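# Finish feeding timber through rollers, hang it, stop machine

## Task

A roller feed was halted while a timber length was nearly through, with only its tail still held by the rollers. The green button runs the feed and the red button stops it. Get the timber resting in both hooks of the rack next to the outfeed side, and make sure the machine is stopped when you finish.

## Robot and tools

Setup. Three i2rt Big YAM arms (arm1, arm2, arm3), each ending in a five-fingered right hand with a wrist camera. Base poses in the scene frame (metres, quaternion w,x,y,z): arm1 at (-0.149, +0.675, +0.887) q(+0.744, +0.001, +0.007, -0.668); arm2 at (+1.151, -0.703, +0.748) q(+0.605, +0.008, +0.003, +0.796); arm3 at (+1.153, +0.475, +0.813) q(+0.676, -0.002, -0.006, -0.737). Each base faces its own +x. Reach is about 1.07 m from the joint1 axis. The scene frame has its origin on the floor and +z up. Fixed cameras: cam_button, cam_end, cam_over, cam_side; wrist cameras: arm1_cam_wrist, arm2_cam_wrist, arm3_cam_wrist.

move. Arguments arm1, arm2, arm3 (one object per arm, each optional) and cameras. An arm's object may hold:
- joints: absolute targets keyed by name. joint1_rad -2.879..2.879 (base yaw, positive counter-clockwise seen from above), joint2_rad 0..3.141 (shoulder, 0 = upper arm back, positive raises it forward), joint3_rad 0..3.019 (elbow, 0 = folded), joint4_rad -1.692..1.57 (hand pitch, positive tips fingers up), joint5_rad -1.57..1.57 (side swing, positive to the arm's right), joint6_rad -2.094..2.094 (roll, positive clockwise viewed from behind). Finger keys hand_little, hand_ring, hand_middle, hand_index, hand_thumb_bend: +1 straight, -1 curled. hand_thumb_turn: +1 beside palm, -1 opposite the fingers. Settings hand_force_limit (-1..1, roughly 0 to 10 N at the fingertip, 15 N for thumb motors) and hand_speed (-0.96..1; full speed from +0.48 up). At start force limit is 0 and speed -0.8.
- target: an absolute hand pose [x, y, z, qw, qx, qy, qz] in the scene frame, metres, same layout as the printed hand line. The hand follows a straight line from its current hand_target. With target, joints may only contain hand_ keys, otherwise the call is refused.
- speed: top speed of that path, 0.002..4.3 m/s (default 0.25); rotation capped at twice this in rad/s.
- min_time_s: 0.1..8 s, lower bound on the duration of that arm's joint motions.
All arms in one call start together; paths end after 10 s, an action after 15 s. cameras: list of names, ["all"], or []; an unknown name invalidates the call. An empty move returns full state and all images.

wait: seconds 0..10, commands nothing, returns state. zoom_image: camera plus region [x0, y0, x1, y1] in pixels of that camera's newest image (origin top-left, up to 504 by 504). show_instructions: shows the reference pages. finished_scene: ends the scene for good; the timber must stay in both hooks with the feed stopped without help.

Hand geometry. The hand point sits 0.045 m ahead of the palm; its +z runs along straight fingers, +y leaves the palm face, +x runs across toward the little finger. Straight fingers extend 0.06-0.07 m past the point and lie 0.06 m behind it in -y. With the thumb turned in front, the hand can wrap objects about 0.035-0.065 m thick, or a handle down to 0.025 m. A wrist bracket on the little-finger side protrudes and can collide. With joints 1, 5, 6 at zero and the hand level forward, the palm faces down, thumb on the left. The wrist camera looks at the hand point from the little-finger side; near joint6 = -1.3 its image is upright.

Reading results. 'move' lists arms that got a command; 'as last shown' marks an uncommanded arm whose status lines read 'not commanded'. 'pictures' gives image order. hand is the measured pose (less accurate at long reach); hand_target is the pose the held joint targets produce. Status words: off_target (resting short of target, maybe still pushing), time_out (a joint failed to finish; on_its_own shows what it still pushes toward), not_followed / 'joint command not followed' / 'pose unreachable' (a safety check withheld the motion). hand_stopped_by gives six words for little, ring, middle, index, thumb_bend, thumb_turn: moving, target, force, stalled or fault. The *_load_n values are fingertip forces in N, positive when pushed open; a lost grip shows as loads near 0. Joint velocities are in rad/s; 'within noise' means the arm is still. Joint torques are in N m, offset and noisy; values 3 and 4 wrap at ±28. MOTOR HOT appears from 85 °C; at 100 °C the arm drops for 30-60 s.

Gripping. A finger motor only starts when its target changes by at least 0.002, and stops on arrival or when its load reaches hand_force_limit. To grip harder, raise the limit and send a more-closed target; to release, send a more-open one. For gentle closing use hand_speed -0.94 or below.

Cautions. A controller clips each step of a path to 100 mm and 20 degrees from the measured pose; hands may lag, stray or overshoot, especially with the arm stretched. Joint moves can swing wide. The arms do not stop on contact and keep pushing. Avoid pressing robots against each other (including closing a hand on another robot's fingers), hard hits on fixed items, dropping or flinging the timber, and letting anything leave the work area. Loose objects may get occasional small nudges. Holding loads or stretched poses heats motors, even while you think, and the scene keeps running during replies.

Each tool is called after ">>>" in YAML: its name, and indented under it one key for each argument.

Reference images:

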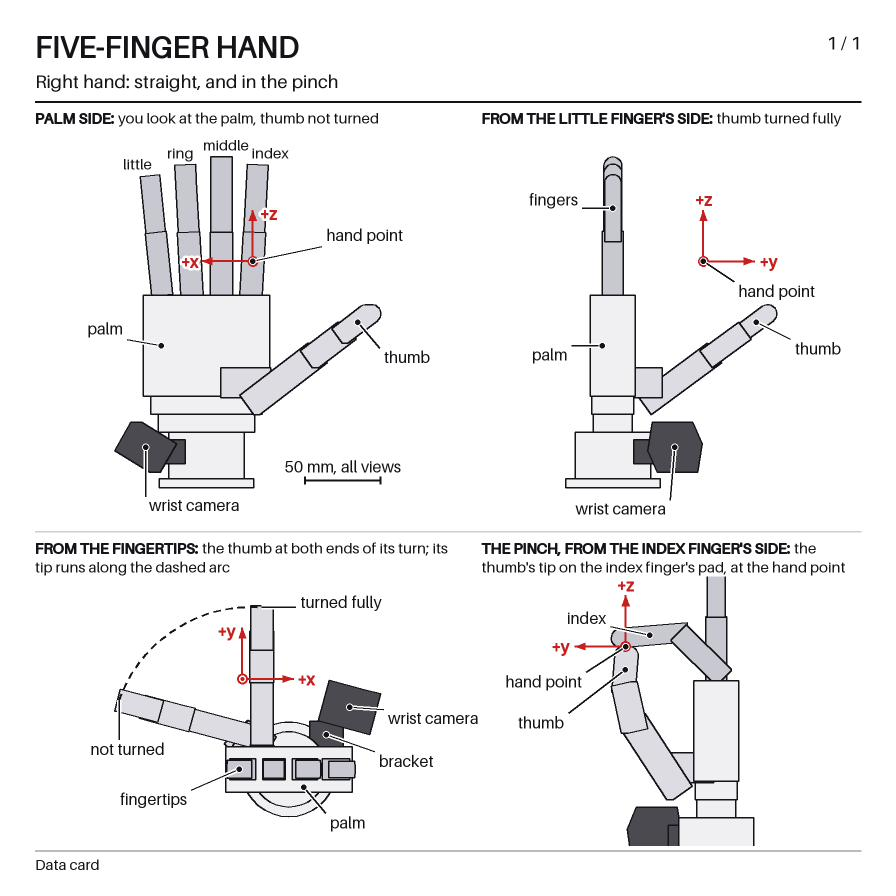

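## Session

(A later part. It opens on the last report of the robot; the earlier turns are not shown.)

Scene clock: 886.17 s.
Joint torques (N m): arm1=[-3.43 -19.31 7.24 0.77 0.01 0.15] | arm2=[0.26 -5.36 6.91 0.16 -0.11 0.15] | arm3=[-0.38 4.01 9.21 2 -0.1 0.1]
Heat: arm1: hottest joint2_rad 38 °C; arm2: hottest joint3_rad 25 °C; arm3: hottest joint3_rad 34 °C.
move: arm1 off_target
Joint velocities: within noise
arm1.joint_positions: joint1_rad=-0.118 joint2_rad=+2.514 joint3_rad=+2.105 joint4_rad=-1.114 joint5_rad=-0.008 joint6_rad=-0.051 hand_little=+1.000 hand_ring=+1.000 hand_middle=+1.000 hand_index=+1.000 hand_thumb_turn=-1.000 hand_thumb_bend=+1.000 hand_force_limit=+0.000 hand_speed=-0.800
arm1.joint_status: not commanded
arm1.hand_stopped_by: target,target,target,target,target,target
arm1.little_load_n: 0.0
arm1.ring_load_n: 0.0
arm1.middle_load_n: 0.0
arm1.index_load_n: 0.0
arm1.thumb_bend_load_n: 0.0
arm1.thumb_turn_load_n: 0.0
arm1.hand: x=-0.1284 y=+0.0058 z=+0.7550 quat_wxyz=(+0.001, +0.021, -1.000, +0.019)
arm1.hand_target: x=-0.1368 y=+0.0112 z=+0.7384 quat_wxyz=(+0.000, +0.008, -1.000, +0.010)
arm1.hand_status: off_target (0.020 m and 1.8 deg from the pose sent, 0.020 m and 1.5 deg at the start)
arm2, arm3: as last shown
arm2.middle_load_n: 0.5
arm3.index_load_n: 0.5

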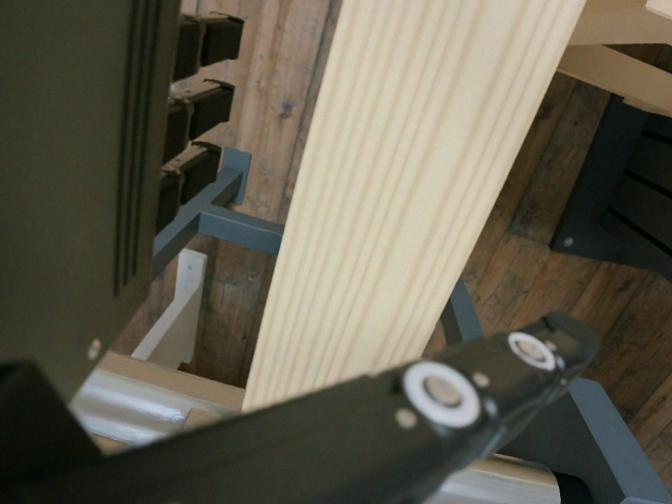

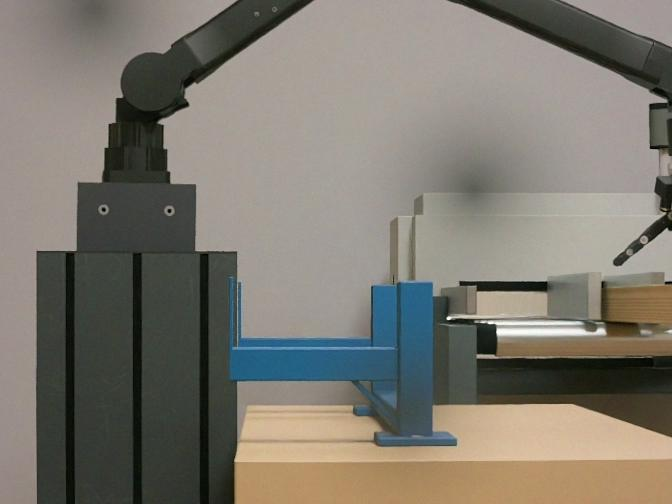

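>>> move:
  arm1: {"target": [-0.137, 0.022, 0.718, 0, -0.008, 0.9999, -0.008], "speed": 0.15}
  cameras: ["arm1_cam_wrist", "cam_end"]

>>> zoom_image:
  camera: "cam_end"
  region: [530, 140, 672, 340]

Scene clock: 896.10 s.
Joint torques (N m): arm1=[-3.49 -19.19 6.94 0.77 0.01 0.15] | arm2=[0.26 -5.77 6.93 0.2 -0.09 0.13] | arm3=[-0.38 4.01 9.2 1.99 -0.1 0.1]
Heat: arm1: hottest joint2_rad 38 °C; arm2: hottest joint3_rad 25 °C; arm3: hottest joint3_rad 34 °C.
move: arm1 off_target
Joint velocities: within noise
arm1.joint_positions: joint1_rad=-0.118 joint2_rad=+2.514 joint3_rad=+2.046 joint4_rad=-1.057 joint5_rad=-0.008 joint6_rad=-0.050 hand_little=+1.000 hand_ring=+1.000 hand_middle=+1.000 hand_index=+1.000 hand_thumb_turn=-1.000 hand_thumb_bend=+1.000 hand_force_limit=+0.000 hand_speed=-0.800
arm1.joint_status: not commanded
arm1.hand_stopped_by: target,target,target,target,target,target
arm1.little_load_n: 0.0
arm1.ring_load_n: 0.0
arm1.middle_load_n: 0.0
arm1.index_load_n: 0.0
arm1.thumb_bend_load_n: 0.0
arm1.thumb_turn_load_n: 0.0
arm1.hand: x=-0.1284 y=+0.0166 z=+0.7346 quat_wxyz=(+0.001, +0.020, -1.000, +0.017)
arm1.hand_target: x=-0.1367 y=+0.0227 z=+0.7186 quat_wxyz=(+0.000, +0.007, -1.000, +0.008)
arm1.hand_status: off_target (0.019 m and 1.8 deg from the pose sent, 0.041 m and 1.9 deg at the start)
arm2: as last shown
arm2.middle_load_n: 0.0
arm3.joint_positions: joint1_rad=+0.338 joint2_rad=+0.617 joint3_rad=+1.359 joint4_rad=-1.217 joint5_rad=-0.294 joint6_rad=-1.420 hand_little=+1.000 hand_ring=+1.000 hand_middle=+1.000 hand_index=+1.000 hand_thumb_turn=+1.000 hand_thumb_bend=+1.000 hand_force_limit=+0.000 hand_speed=-0.800
arm3.joint_status: not commanded
arm3.hand_stopped_by: target,target,target,target,target,target
arm3.little_load_n: 0.0
arm3.ring_load_n: 0.0
arm3.middle_load_n: 0.0
arm3.index_load_n: 0.0
arm3.thumb_bend_load_n: 0.0
arm3.thumb_turn_load_n: 0.0
arm3.hand: x=+1.2181 y=+0.2291 z=+1.3180 quat_wxyz=(+0.183, +0.675, -0.507, +0.504)
arm3.hand_target: x=+1.2177 y=+0.2304 z=+1.3298 quat_wxyz=(+0.190, +0.671, -0.501, +0.512)
arm3.hand_status: not commanded

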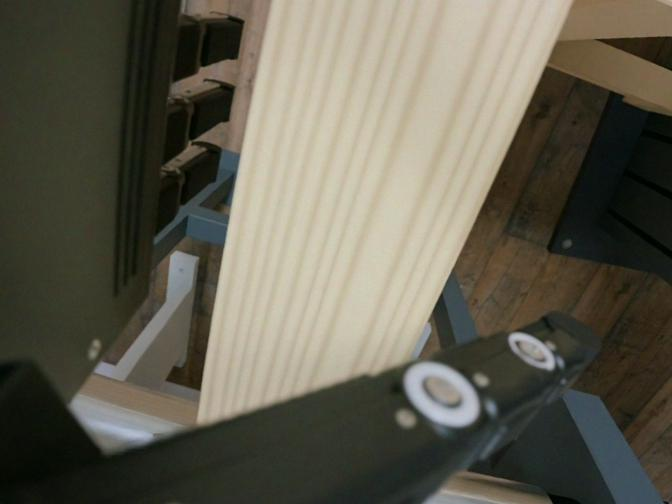

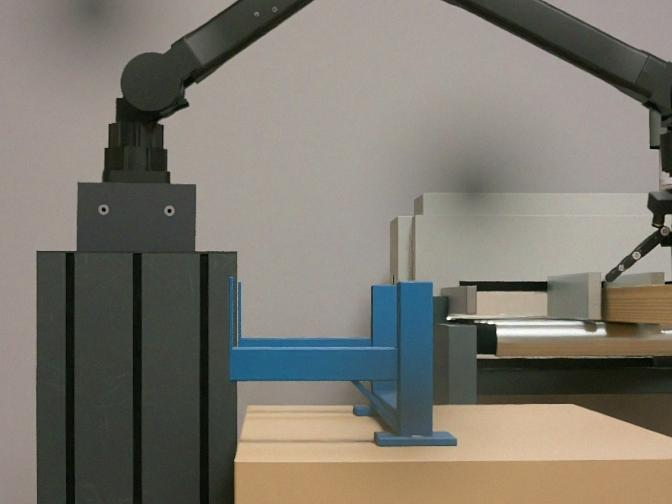

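Scaled by 2.520 from the camera's image (finer frame: 960x720).

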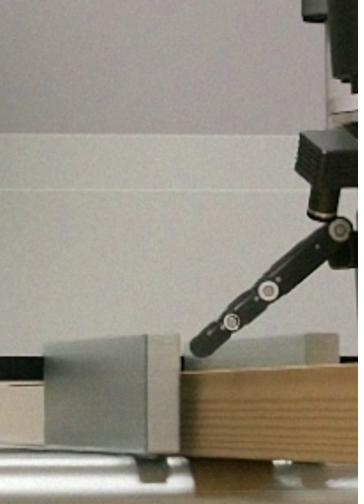

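>>> move:
  arm1: {"target": [-0.139, 0.030, 0.704, 0, -0.004, 0.9999, -0.002], "speed": 0.15}
  cameras: ["arm1_cam_wrist", "cam_end", "cam_side"]

>>> zoom_image:
  camera: "cam_end"
  region: [530, 140, 672, 340]

>>> zoom_image:
  camera: "cam_side"
  region: [180, 260, 340, 380]

Scene clock: 910.07 s.
Joint torques (N m): arm1=[-3.55 -18.84 6.84 0.75 0.03 0.15] | arm2=[0.38 -5.54 6.95 0.23 -0.1 0.15] | arm3=[-0.38 4.01 9.2 2.02 -0.1 0.1]
Heat: arm1: hottest joint2_rad 38 °C; arm2: hottest joint3_rad 25 °C; arm3: hottest joint3_rad 34 °C.
move: arm1 off_target
Joint velocities: within noise
arm1.joint_positions: joint1_rad=-0.121 joint2_rad=+2.522 joint3_rad=+2.023 joint4_rad=-1.035 joint5_rad=-0.008 joint6_rad=-0.047 hand_little=+1.000 hand_ring=+1.000 hand_middle=+1.000 hand_index=+1.000 hand_thumb_turn=-1.000 hand_thumb_bend=+1.000 hand_force_limit=+0.000 hand_speed=-0.800
arm1.joint_status: not commanded
arm1.hand_stopped_by: target,target,target,target,target,target
arm1.little_load_n: 0.0
arm1.ring_load_n: 0.0
arm1.middle_load_n: 0.0
arm1.index_load_n: -0.5
arm1.thumb_bend_load_n: 0.0
arm1.thumb_turn_load_n: 0.0
arm1.hand: x=-0.1303 y=+0.0232 z=+0.7221 quat_wxyz=(+0.001, +0.017, -1.000, +0.013)
arm1.hand_target: x=-0.1389 y=+0.0302 z=+0.7049 quat_wxyz=(+0.000, +0.004, -1.000, +0.003)
arm1.hand_status: off_target (0.021 m and 1.9 deg from the pose sent, 0.035 m and 2.5 deg at the start)
arm2, arm3: as last shown
arm2.index_load_n: 0.5
arm3.thumb_bend_load_n: 0.5

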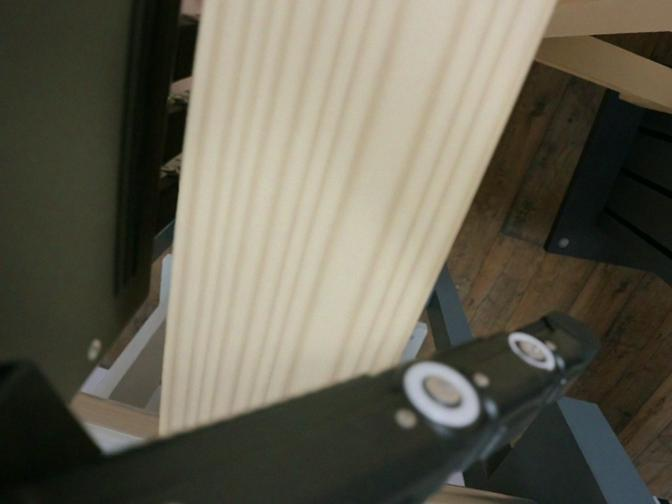

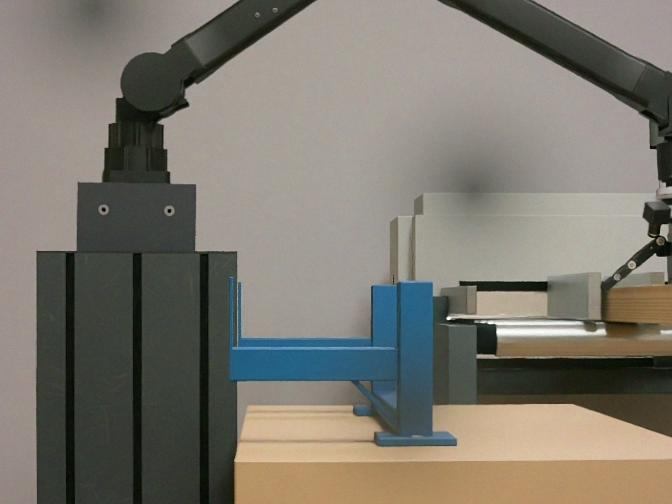

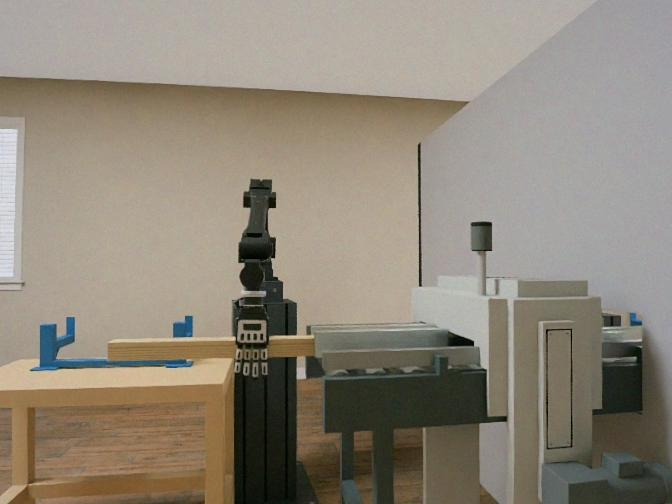

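Scaled by 2.520 from the camera's image (finer frame: 960x720).

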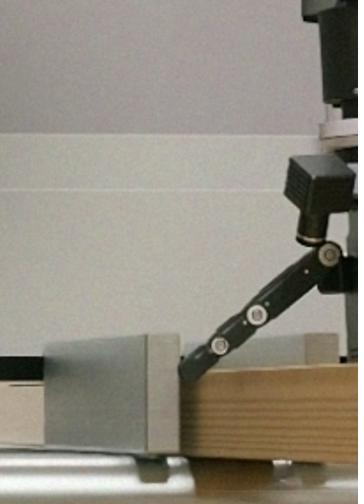

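Scaled by 3.150 from the camera's image (finer frame: 960x720).

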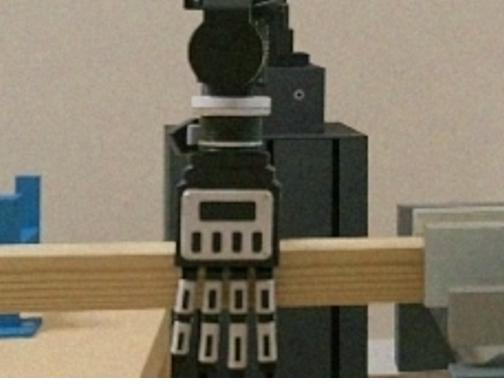

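>>> move:
  arm1: {"target": [-0.139, 0.029, 0.695, 0, -0.004, 0.9999, -0.002], "speed": 0.15}
  cameras: []

>>> move:
  arm1: {"joints": {"hand_little": 0.1, "hand_ring": 0.1, "hand_middle": 0.1, "hand_index": 0.1, "hand_force_limit": -0.6, "hand_speed": -0.8}}
  cameras: ["arm1_cam_wrist", "cam_end", "cam_side"]

>>> zoom_image:
  camera: "cam_side"
  region: [180, 260, 340, 380]

Scene clock: 968.67 s.
Joint torques (N m): arm1=[-3.55 -18.96 7.53 0.7 0.03 0.15] | arm2=[0.21 -5.36 6.94 0.17 -0.1 0.13] | arm3=[-0.38 4.07 9.22 1.99 -0.1 0.1]
Heat: arm1: hottest joint2_rad 37 °C; arm2: hottest joint3_rad 25 °C; arm3: hottest joint3_rad 34 °C.
move: arm1 off_target
Joint velocities: within noise
arm1.joint_positions: joint1_rad=-0.121 joint2_rad=+2.542 joint3_rad=+2.023 joint4_rad=-1.028 joint5_rad=-0.008 joint6_rad=-0.047 hand_little=+1.000 hand_ring=+1.000 hand_middle=+1.000 hand_index=+1.000 hand_thumb_turn=-1.000 hand_thumb_bend=+1.000 hand_force_limit=+0.000 hand_speed=-0.800
arm1.joint_status: not commanded
arm1.hand_stopped_by: target,target,target,target,target,target
arm1.little_load_n: 0.0
arm1.ring_load_n: 0.0
arm1.middle_load_n: 0.0
arm1.index_load_n: 0.0
arm1.thumb_bend_load_n: 0.0
arm1.thumb_turn_load_n: 0.0
arm1.hand: x=-0.1304 y=+0.0272 z=+0.7092 quat_wxyz=(+0.001, +0.017, -1.000, +0.007)
arm1.hand_target: x=-0.1388 y=+0.0299 z=+0.6954 quat_wxyz=(+0.000, +0.004, -1.000, +0.002)
arm1.hand_status: off_target (0.017 m and 1.6 deg from the pose sent, 0.029 m and 1.9 deg at the start)
arm2, arm3: as last shown
arm2.index_load_n: 0.0
arm3.thumb_bend_load_n: 0.0

Scene clock: 970.77 s.
Joint torques (N m): arm1=[-3.49 -19.08 7.53 0.4 0.04 0.15] | arm2=[0.26 -5.25 6.95 0.23 -0.1 0.14] | arm3=[-0.38 4.07 9.2 2 -0.1 0.1]
Heat: arm1: hottest joint2_rad 37 °C; arm2: hottest joint3_rad 25 °C; arm3: hottest joint3_rad 34 °C.
move: arm1 done
Joint velocities: within noise
arm1.joint_positions: joint1_rad=-0.121 joint2_rad=+2.544 joint3_rad=+2.023 joint4_rad=-1.018 joint5_rad=-0.008 joint6_rad=-0.047 hand_little=+0.100 hand_ring=+0.100 hand_middle=+0.100 hand_index=+0.100 hand_thumb_turn=-1.000 hand_thumb_bend=+1.000 hand_force_limit=-0.600 hand_speed=-0.800
arm1.joint_status: all done
arm1.hand_stopped_by: target,target,target,target,target,target
arm1.little_load_n: 0.5
arm1.ring_load_n: 0.0
arm1.middle_load_n: 0.0
arm1.index_load_n: 0.0
arm1.thumb_bend_load_n: 0.0
arm1.thumb_turn_load_n: 0.0
arm1.hand: x=-0.1304 y=+0.0252 z=+0.7077 quat_wxyz=(+0.001, +0.017, -1.000, +0.010)
arm1.hand_target: x=-0.1388 y=+0.0296 z=+0.6952 quat_wxyz=(+0.000, +0.004, -1.000, +0.002)
arm1.hand_status: not commanded
arm2.joint_positions: joint1_rad=+0.184 joint2_rad=+1.273 joint3_rad=+0.958 joint4_rad=-1.250 joint5_rad=+0.015 joint6_rad=+0.448 hand_little=-1.000 hand_ring=-1.000 hand_middle=-1.000 hand_index=+1.000 hand_thumb_turn=+1.000 hand_thumb_bend=+1.000 hand_force_limit=+0.000 hand_speed=-0.800
arm2.joint_status: not commanded
arm2.hand_stopped_by: target,target,target,target,target,target
arm2.little_load_n: 0.0
arm2.ring_load_n: 0.0
arm2.middle_load_n: 0.0
arm2.index_load_n: 0.0
arm2.thumb_bend_load_n: 0.0
arm2.thumb_turn_load_n: 0.0
arm2.hand: x=+0.9762 y=-0.4563 z=+0.8774 quat_wxyz=(-0.008, +1.000, +0.003, -0.003)
arm2.hand_target: x=+0.9734 y=-0.4605 z=+0.8690 quat_wxyz=(+0.000, +1.000, +0.003, +0.001)
arm2.hand_status: not commanded
arm3: as last shown

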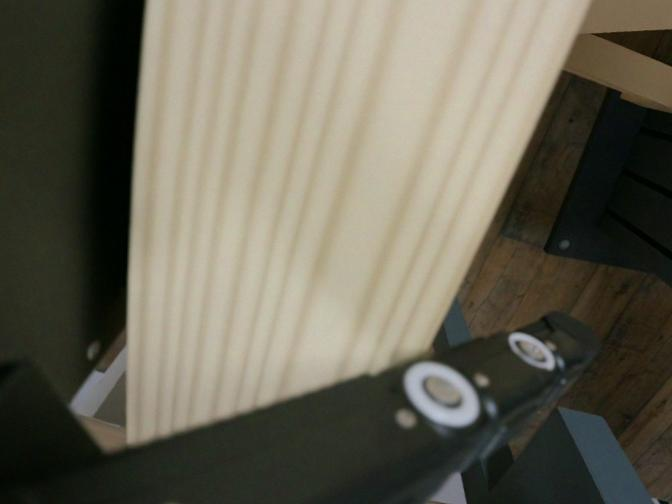

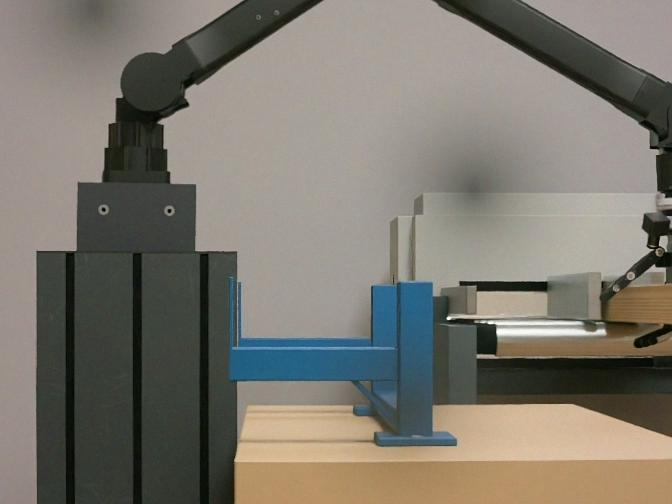

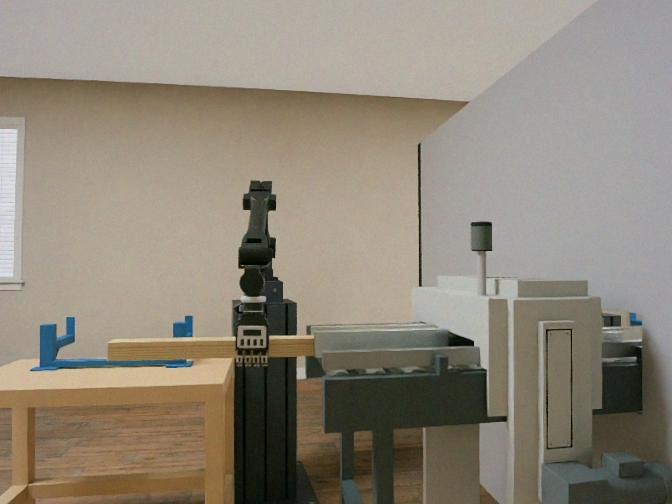

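Scaled by 3.150 from the camera's image (finer frame: 960x720).

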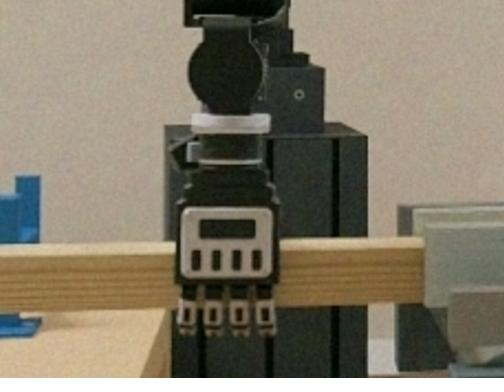

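>>> zoom_image:
  camera: "cam_end"
  region: [572, 200, 672, 360]

Scaled by 3.150 from the camera's image (finer frame: 960x720).

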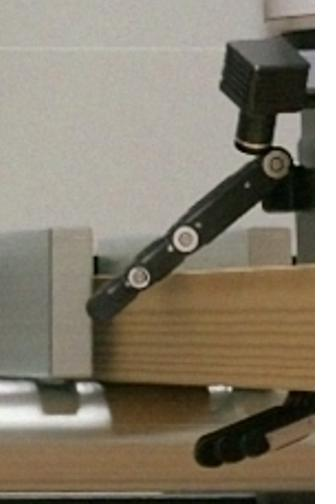

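>>> move:
  arm1: {"joints": {"hand_little": -0.5, "hand_ring": -0.5, "hand_middle": -0.5, "hand_index": -0.5, "hand_force_limit": -0.75, "hand_speed": -0.94}}
  arm2: {"target": [0.974, -0.459, 0.857, 0, 1, 0, 0], "speed": 0.05}
  cameras: ["cam_button", "cam_end", "cam_side", "cam_over"]

>>> zoom_image:
  camera: "cam_end"
  region: [572, 200, 672, 360]

>>> zoom_image:
  camera: "cam_button"
  region: [230, 180, 370, 320]

Scene clock: 999.40 s.
Joint torques (N m): arm1=[-3.49 -19.31 7.53 0.35 0.1 0.15] | arm2=[-0.15 -5.83 6.9 0.23 -0.14 0.13] | arm3=[-0.38 4.07 9.21 2.02 -0.1 0.1]
Heat: arm1: hottest joint2_rad 40 °C; arm2: hottest joint3_rad 25 °C; arm3: hottest joint3_rad 34 °C.
move: arm1 off_target; arm2 done
Joint velocities: within noise
arm1.joint_positions: joint1_rad=-0.121 joint2_rad=+2.547 joint3_rad=+2.023 joint4_rad=-1.008 joint5_rad=-0.010 joint6_rad=-0.047 hand_little=-0.069 hand_ring=-0.125 hand_middle=-0.181 hand_index=-0.221 hand_thumb_turn=-1.000 hand_thumb_bend=+1.000 hand_force_limit=-0.750 hand_speed=-0.940
arm1.joint_status: hand_little off_target (ended at -0.069, target -0.500); hand_ring off_target (ended at -0.125, target -0.500); hand_middle off_target (ended at -0.181, target -0.500); hand_index off_target (ended at -0.221, target -0.500); the others done
arm1.hand_stopped_by: force,force,force,force,target,target
arm1.little_load_n: 0.0
arm1.ring_load_n: 0.5
arm1.middle_load_n: 1.0
arm1.index_load_n: 1.5
arm1.thumb_bend_load_n: 0.5
arm1.thumb_turn_load_n: 0.5
arm1.hand: x=-0.1302 y=+0.0232 z=+0.7052 quat_wxyz=(+0.000, +0.017, -1.000, +0.014)
arm1.hand_target: x=-0.1383 y=+0.0273 z=+0.6946 quat_wxyz=(+0.000, +0.005, -1.000, +0.006)
arm1.hand_status: not commanded
arm2.joint_positions: joint1_rad=+0.184 joint2_rad=+1.285 joint3_rad=+0.937 joint4_rad=-1.215 joint5_rad=+0.015 joint6_rad=+0.449 hand_little=-1.000 hand_ring=-1.000 hand_middle=-1.000 hand_index=+1.000 hand_thumb_turn=+1.000 hand_thumb_bend=+1.000 hand_force_limit=+0.000 hand_speed=-0.800
arm2.joint_status: not commanded
arm2.hand_stopped_by: target,target,target,target,target,target
arm2.little_load_n: 0.0
arm2.ring_load_n: 0.0
arm2.middle_load_n: 0.0
arm2.index_load_n: 0.0
arm2.thumb_bend_load_n: 0.0
arm2.thumb_turn_load_n: 0.5
arm2.hand: x=+0.9755 y=-0.4554 z=+0.8657 quat_wxyz=(-0.009, +1.000, +0.002, -0.003)
arm2.hand_target: x=+0.9740 y=-0.4588 z=+0.8575 quat_wxyz=(-0.001, +1.000, +0.000, +0.000)
arm2.hand_status: done (0.010 m and 1.1 deg from the pose sent, 0.021 m and 1.1 deg at the start)
arm3: as last shown
pictures: cam_button, cam_end, cam_over, cam_side

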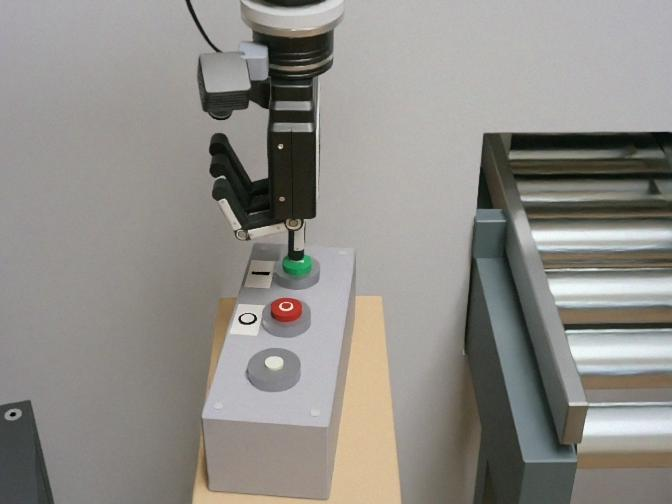

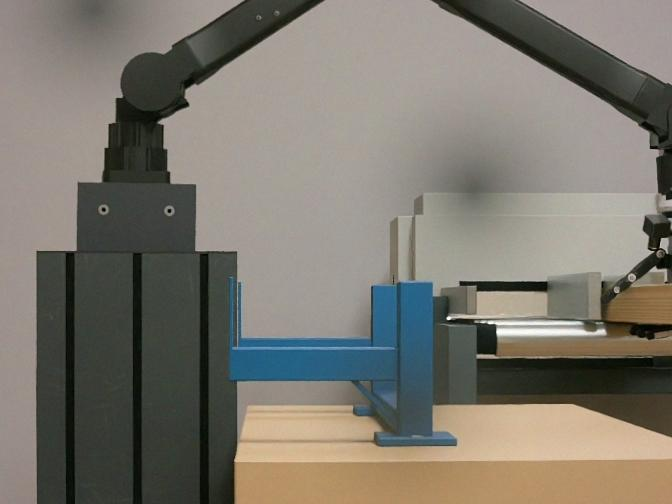

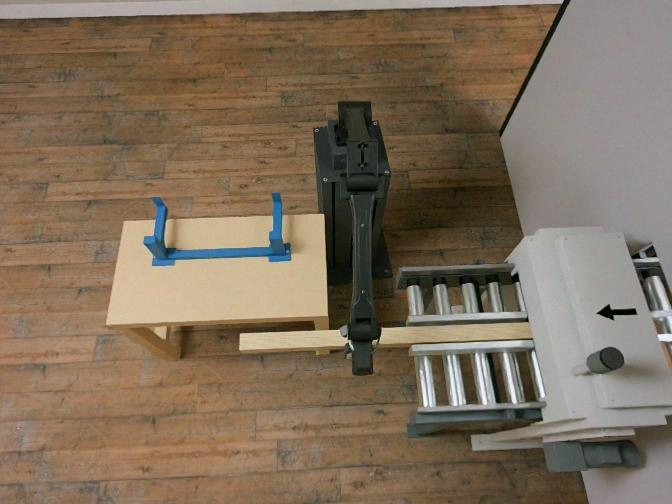

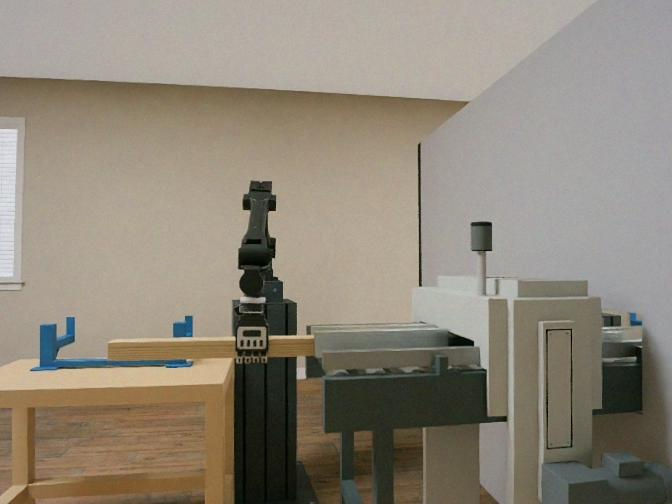

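Scaled by 3.150 from the camera's image (finer frame: 960x720).

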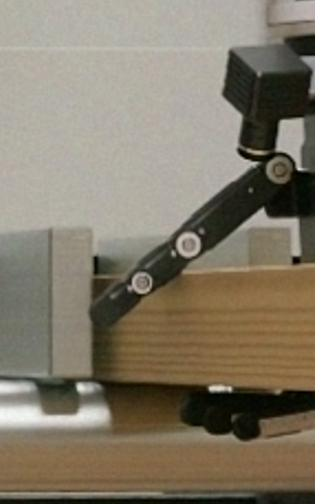

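Scaled by 3.600 from the camera's image (finer frame: 960x720).

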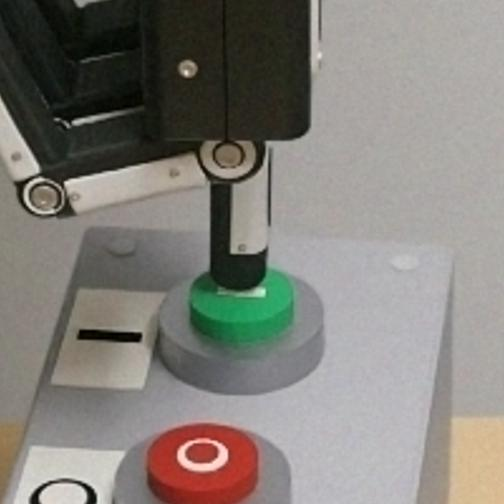

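>>> move:
  arm2: {"target": [0.974, -0.459, 0.845, 0, 1, 0, 0], "speed": 0.05}
  cameras: ["cam_button", "cam_over"]

>>> zoom_image:
  camera: "cam_button"
  region: [230, 180, 370, 320]

Scene clock: 1007.80 s.
Joint torques (N m): arm1=[-3.43 -19.31 7.53 0.35 0.09 0.15] | arm2=[-0.21 -4.89 6.12 0.68 -0.11 0.14] | arm3=[-0.38 4.07 9.2 1.99 -0.1 0.1]
Heat: arm1: hottest joint2_rad 39 °C; arm2: hottest joint3_rad 25 °C; arm3: hottest joint3_rad 34 °C.
move: arm2 off_target
Joint velocities: within noise
arm1, arm3: as last shown
arm1.middle_load_n: 1.5
arm1.thumb_turn_load_n: 0.0
arm2.joint_positions: joint1_rad=+0.184 joint2_rad=+1.285 joint3_rad=+0.923 joint4_rad=-1.193 joint5_rad=+0.015 joint6_rad=+0.449 hand_little=-1.000 hand_ring=-1.000 hand_middle=-1.000 hand_index=+1.000 hand_thumb_turn=+1.000 hand_thumb_bend=+1.000 hand_force_limit=+0.000 hand_speed=-0.800
arm2.joint_status: not commanded
arm2.hand_stopped_by: target,target,target,target,target,target
arm2.little_load_n: 0.0
arm2.ring_load_n: 0.0
arm2.middle_load_n: 0.0
arm2.index_load_n: -1.5
arm2.thumb_bend_load_n: 0.0
arm2.thumb_turn_load_n: 0.0
arm2.hand: x=+0.9753 y=-0.4551 z=+0.8605 quat_wxyz=(-0.013, +1.000, +0.002, -0.005)
arm2.hand_target: x=+0.9748 y=-0.4599 z=+0.8458 quat_wxyz=(+0.000, +1.000, +0.000, +0.000)
arm2.hand_status: off_target (0.016 m and 1.6 deg from the pose sent, 0.021 m and 1.1 deg at the start)

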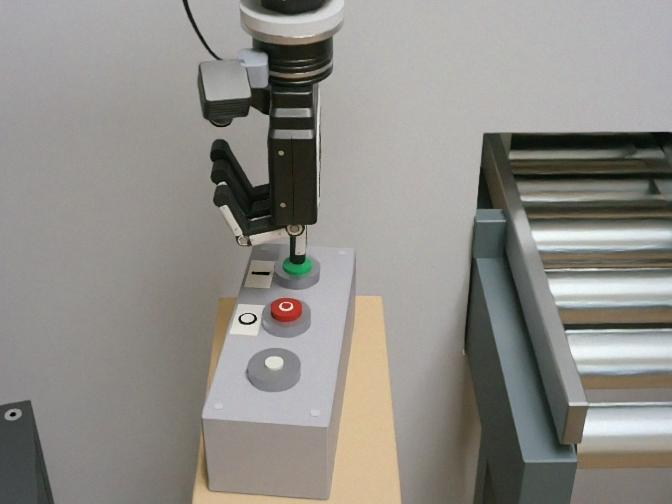

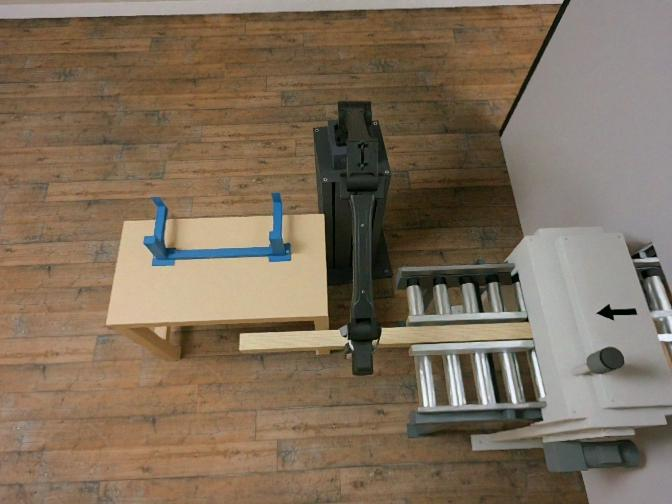

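Scaled by 3.600 from the camera's image (finer frame: 960x720).

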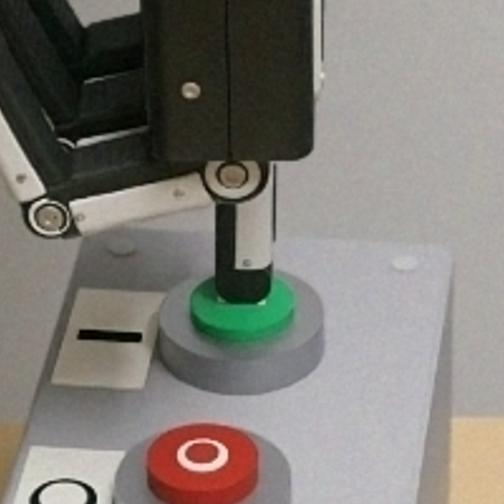

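>>> wait:
  seconds: 0.5
  cameras: ["cam_over", "arm1_cam_wrist"]

Scene clock: 1013.03 s.
Joint torques (N m): arm1=[-3.43 -19.31 7.53 0.35 0.09 0.15] | arm2=[0.03 -4.89 6.13 0.65 -0.11 0.12] | arm3=[-0.38 4.07 9.2 2 -0.1 0.1]
Heat: arm1: hottest joint2_rad 39 °C; arm2: hottest joint3_rad 25 °C; arm3: hottest joint3_rad 34 °C.
Joint velocities: within noise
arm1.joint_positions: joint1_rad=-0.121 joint2_rad=+2.547 joint3_rad=+2.023 joint4_rad=-1.008 joint5_rad=-0.010 joint6_rad=-0.047 hand_little=-0.069 hand_ring=-0.125 hand_middle=-0.181 hand_index=-0.221 hand_thumb_turn=-1.000 hand_thumb_bend=+1.000 hand_force_limit=-0.750 hand_speed=-0.940
arm1.joint_status: not commanded
arm1.hand_stopped_by: force,force,force,force,target,target
arm1.little_load_n: 0.5
arm1.ring_load_n: 0.5
arm1.middle_load_n: 1.0
arm1.index_load_n: 1.5
arm1.thumb_bend_load_n: 0.0
arm1.thumb_turn_load_n: 0.5
arm1.hand: x=-0.1302 y=+0.0232 z=+0.7052 quat_wxyz=(+0.000, +0.017, -1.000, +0.014)
arm1.hand_target: x=-0.1383 y=+0.0273 z=+0.6946 quat_wxyz=(+0.000, +0.005, -1.000, +0.006)
arm1.hand_status: not commanded
arm2.joint_positions: joint1_rad=+0.184 joint2_rad=+1.285 joint3_rad=+0.923 joint4_rad=-1.193 joint5_rad=+0.015 joint6_rad=+0.449 hand_little=-1.000 hand_ring=-1.000 hand_middle=-1.000 hand_index=+1.000 hand_thumb_turn=+1.000 hand_thumb_bend=+1.000 hand_force_limit=+0.000 hand_speed=-0.800
arm2.joint_status: not commanded
arm2.hand_stopped_by: target,target,target,target,target,target
arm2.little_load_n: 0.0
arm2.ring_load_n: 0.0
arm2.middle_load_n: 0.0
arm2.index_load_n: -1.5
arm2.thumb_bend_load_n: 0.0
arm2.thumb_turn_load_n: 0.0
arm2.hand: x=+0.9753 y=-0.4551 z=+0.8605 quat_wxyz=(-0.013, +1.000, +0.002, -0.005)
arm2.hand_target: x=+0.9748 y=-0.4599 z=+0.8458 quat_wxyz=(+0.000, +1.000, +0.000, +0.000)
arm2.hand_status: off_target (0.016 m and 1.6 deg from the pose sent, 0.021 m and 1.1 deg at the start)
arm3.joint_positions: joint1_rad=+0.338 joint2_rad=+0.617 joint3_rad=+1.359 joint4_rad=-1.217 joint5_rad=-0.294 joint6_rad=-1.420 hand_little=+1.000 hand_ring=+1.000 hand_middle=+1.000 hand_index=+1.000 hand_thumb_turn=+1.000 hand_thumb_bend=+1.000 hand_force_limit=+0.000 hand_speed=-0.800
arm3.joint_status: not commanded
arm3.hand_stopped_by: target,target,target,target,target,target
arm3.little_load_n: 0.0
arm3.ring_load_n: 0.0
arm3.middle_load_n: 0.0
arm3.index_load_n: 0.0
arm3.thumb_bend_load_n: -0.5
arm3.thumb_turn_load_n: 0.0
arm3.hand: x=+1.2181 y=+0.2291 z=+1.3180 quat_wxyz=(+0.183, +0.675, -0.507, +0.504)
arm3.hand_target: x=+1.2177 y=+0.2304 z=+1.3298 quat_wxyz=(+0.190, +0.671, -0.501, +0.512)
arm3.hand_status: not commanded
wait: 0.50 s; at rest from the start
pictures: arm1_cam_wrist, cam_over

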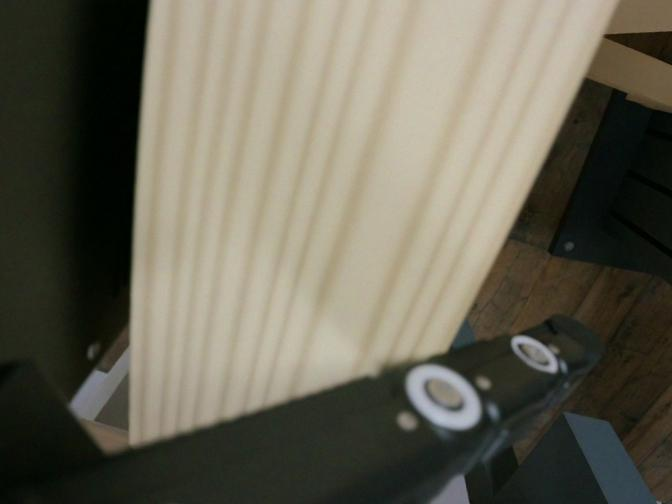

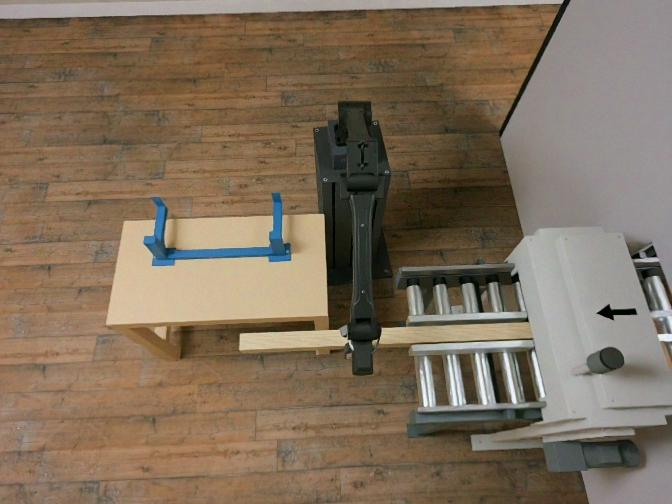

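>>> move:
  arm2: {"target": [0.974, -0.459, 0.835, 0, 1, 0, 0], "speed": 0.05}
  cameras: ["cam_over", "cam_button"]

>>> wait:
  seconds: 0.3
  cameras: ["cam_over", "arm1_cam_wrist"]

Scene clock: 1019.70 s.
Joint torques (N m): arm1=[2.02 -20.66 7.41 0.29 -0.46 0.85] | arm2=[-0.38 -3.84 5.48 1.21 -0.13 0.12] | arm3=[-0.32 4.07 9.22 2 -0.1 0.1]
Heat: arm1: hottest joint2_rad 38 °C; arm2: hottest joint3_rad 25 °C; arm3: hottest joint3_rad 34 °C.
move: arm2 off_target
Joint velocities: within noise
arm1, arm3: as last shown
arm1.joint_positions: joint1_rad=-0.195 joint2_rad=+2.563 joint3_rad=+2.023 joint4_rad=-1.017 joint5_rad=+0.010 joint6_rad=-0.117 hand_little=-0.068 hand_ring=-0.125 hand_middle=-0.181 hand_index=-0.221 hand_thumb_turn=-1.000 hand_thumb_bend=+1.000 hand_force_limit=-0.750 hand_speed=-0.940
arm1.little_load_n: 3.5
arm1.ring_load_n: 2.0
arm1.middle_load_n: 0.5
arm1.index_load_n: 0.0
arm1.thumb_bend_load_n: 1.0
arm1.thumb_turn_load_n: -4.0
arm1.hand: x=-0.1858 y=+0.0338 z=+0.6952 quat_wxyz=(+0.010, +0.015, -1.000, +0.001)
arm1.hand_target: x=-0.1457 y=+0.0295 z=+0.6955 quat_wxyz=(+0.003, +0.000, -1.000, +0.002)
arm2.joint_positions: joint1_rad=+0.184 joint2_rad=+1.285 joint3_rad=+0.915 joint4_rad=-1.180 joint5_rad=+0.015 joint6_rad=+0.449 hand_little=-1.000 hand_ring=-1.000 hand_middle=-1.000 hand_index=+1.000 hand_thumb_turn=+1.000 hand_thumb_bend=+1.000 hand_force_limit=+0.000 hand_speed=-0.800
arm2.joint_status: not commanded
arm2.hand_stopped_by: target,target,target,target,target,target
arm2.little_load_n: 0.0
arm2.ring_load_n: 0.0
arm2.middle_load_n: 0.0
arm2.index_load_n: -3.5
arm2.thumb_bend_load_n: 0.0
arm2.thumb_turn_load_n: 0.0
arm2.hand: x=+0.9750 y=-0.4546 z=+0.8575 quat_wxyz=(-0.015, +1.000, +0.002, -0.006)
arm2.hand_target: x=+0.9747 y=-0.4597 z=+0.8367 quat_wxyz=(-0.001, +1.000, +0.000, +0.000)
arm2.hand_status: off_target (0.023 m and 1.9 deg from the pose sent, 0.026 m and 1.6 deg at the start)
arm3.thumb_bend_load_n: 0.0
pictures: cam_button, cam_over

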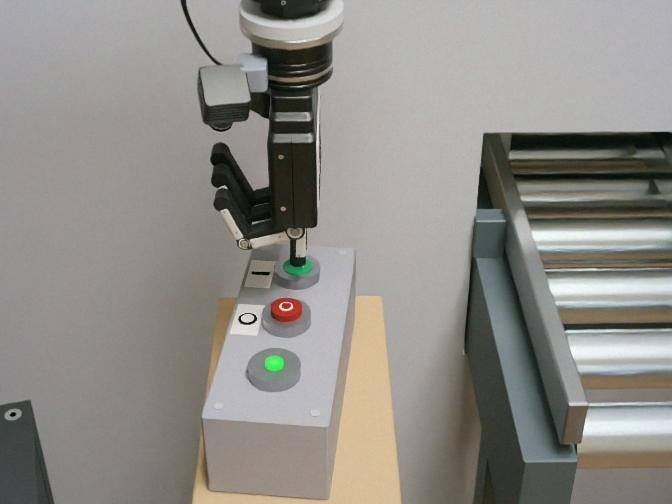

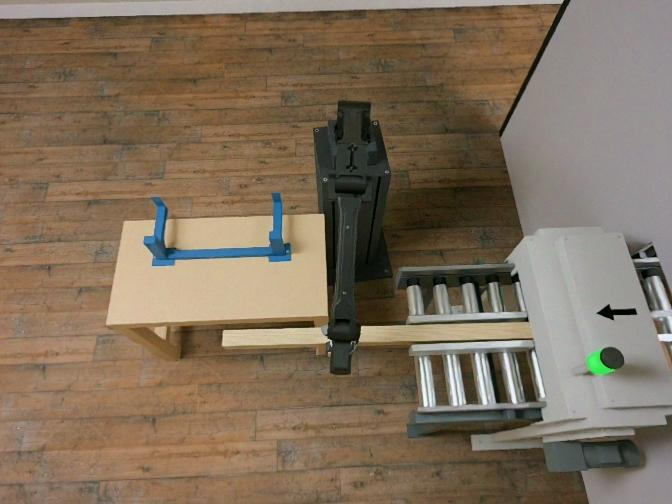

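Scene clock: 1020.00 s.
Joint torques (N m): arm1=[2.08 -20.66 7.41 0.29 -0.45 0.85] | arm2=[-0.03 -3.84 5.46 1.29 -0.14 0.11] | arm3=[-0.32 4.07 9.2 2.02 -0.1 0.1]
Heat: arm1: hottest joint2_rad 38 °C; arm2: hottest joint3_rad 25 °C; arm3: hottest joint3_rad 34 °C.
Joint velocities: within noise
arm1.joint_positions: joint1_rad=-0.195 joint2_rad=+2.563 joint3_rad=+2.023 joint4_rad=-1.017 joint5_rad=+0.010 joint6_rad=-0.117 hand_little=-0.068 hand_ring=-0.125 hand_middle=-0.181 hand_index=-0.221 hand_thumb_turn=-1.000 hand_thumb_bend=+1.000 hand_force_limit=-0.750 hand_speed=-0.940
arm1.joint_status: not commanded
arm1.hand_stopped_by: force,force,force,force,target,target
arm1.little_load_n: 4.0
arm1.ring_load_n: 2.0
arm1.middle_load_n: 0.5
arm1.index_load_n: 0.0
arm1.thumb_bend_load_n: 1.0
arm1.thumb_turn_load_n: -4.5
arm1.hand: x=-0.1858 y=+0.0338 z=+0.6952 quat_wxyz=(+0.010, +0.015, -1.000, +0.001)
arm1.hand_target: x=-0.1457 y=+0.0295 z=+0.6955 quat_wxyz=(+0.003, +0.000, -1.000, +0.002)
arm1.hand_status: not commanded
arm2.joint_positions: joint1_rad=+0.184 joint2_rad=+1.285 joint3_rad=+0.915 joint4_rad=-1.180 joint5_rad=+0.015 joint6_rad=+0.449 hand_little=-1.000 hand_ring=-1.000 hand_middle=-1.000 hand_index=+1.000 hand_thumb_turn=+1.000 hand_thumb_bend=+1.000 hand_force_limit=+0.000 hand_speed=-0.800
arm2.joint_status: not commanded
arm2.hand_stopped_by: target,target,target,target,target,target
arm2.little_load_n: 0.0
arm2.ring_load_n: 0.5
arm2.middle_load_n: 0.0
arm2.index_load_n: -3.5
arm2.thumb_bend_load_n: 0.0
arm2.thumb_turn_load_n: 0.0
arm2.hand: x=+0.9750 y=-0.4546 z=+0.8575 quat_wxyz=(-0.015, +1.000, +0.002, -0.006)
arm2.hand_target: x=+0.9747 y=-0.4597 z=+0.8367 quat_wxyz=(-0.001, +1.000, +0.000, +0.000)
arm2.hand_status: off_target (0.023 m and 1.9 deg from the pose sent, 0.026 m and 1.6 deg at the start)
arm3.joint_positions: joint1_rad=+0.338 joint2_rad=+0.617 joint3_rad=+1.359 joint4_rad=-1.217 joint5_rad=-0.294 joint6_rad=-1.420 hand_little=+1.000 hand_ring=+1.000 hand_middle=+1.000 hand_index=+1.000 hand_thumb_turn=+1.000 hand_thumb_bend=+1.000 hand_force_limit=+0.000 hand_speed=-0.800
arm3.joint_status: not commanded
arm3.hand_stopped_by: target,target,target,target,target,target
arm3.little_load_n: 0.0
arm3.ring_load_n: 0.0
arm3.middle_load_n: 0.0
arm3.index_load_n: 0.0
arm3.thumb_bend_load_n: 0.5
arm3.thumb_turn_load_n: 0.0
arm3.hand: x=+1.2181 y=+0.2291 z=+1.3180 quat_wxyz=(+0.183, +0.675, -0.507, +0.504)
arm3.hand_target: x=+1.2177 y=+0.2304 z=+1.3298 quat_wxyz=(+0.190, +0.671, -0.501, +0.512)
arm3.hand_status: not commanded
wait: 0.30 s; at rest by 0.27 s
pictures: arm1_cam_wrist, cam_over

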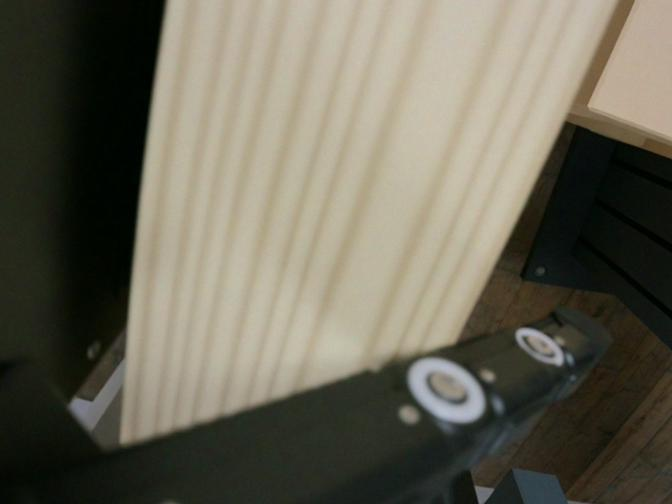

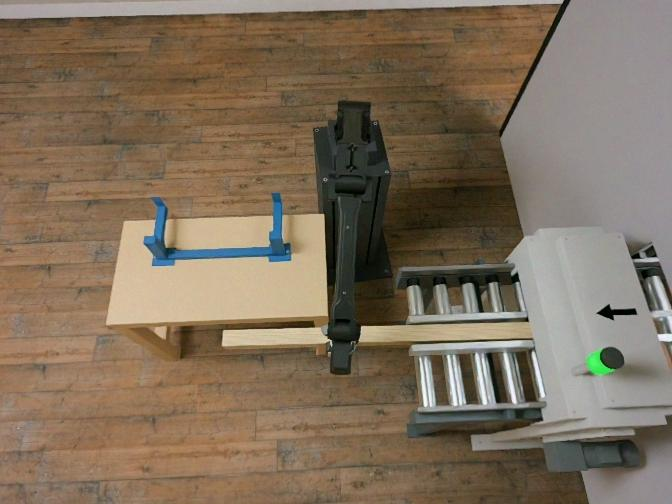

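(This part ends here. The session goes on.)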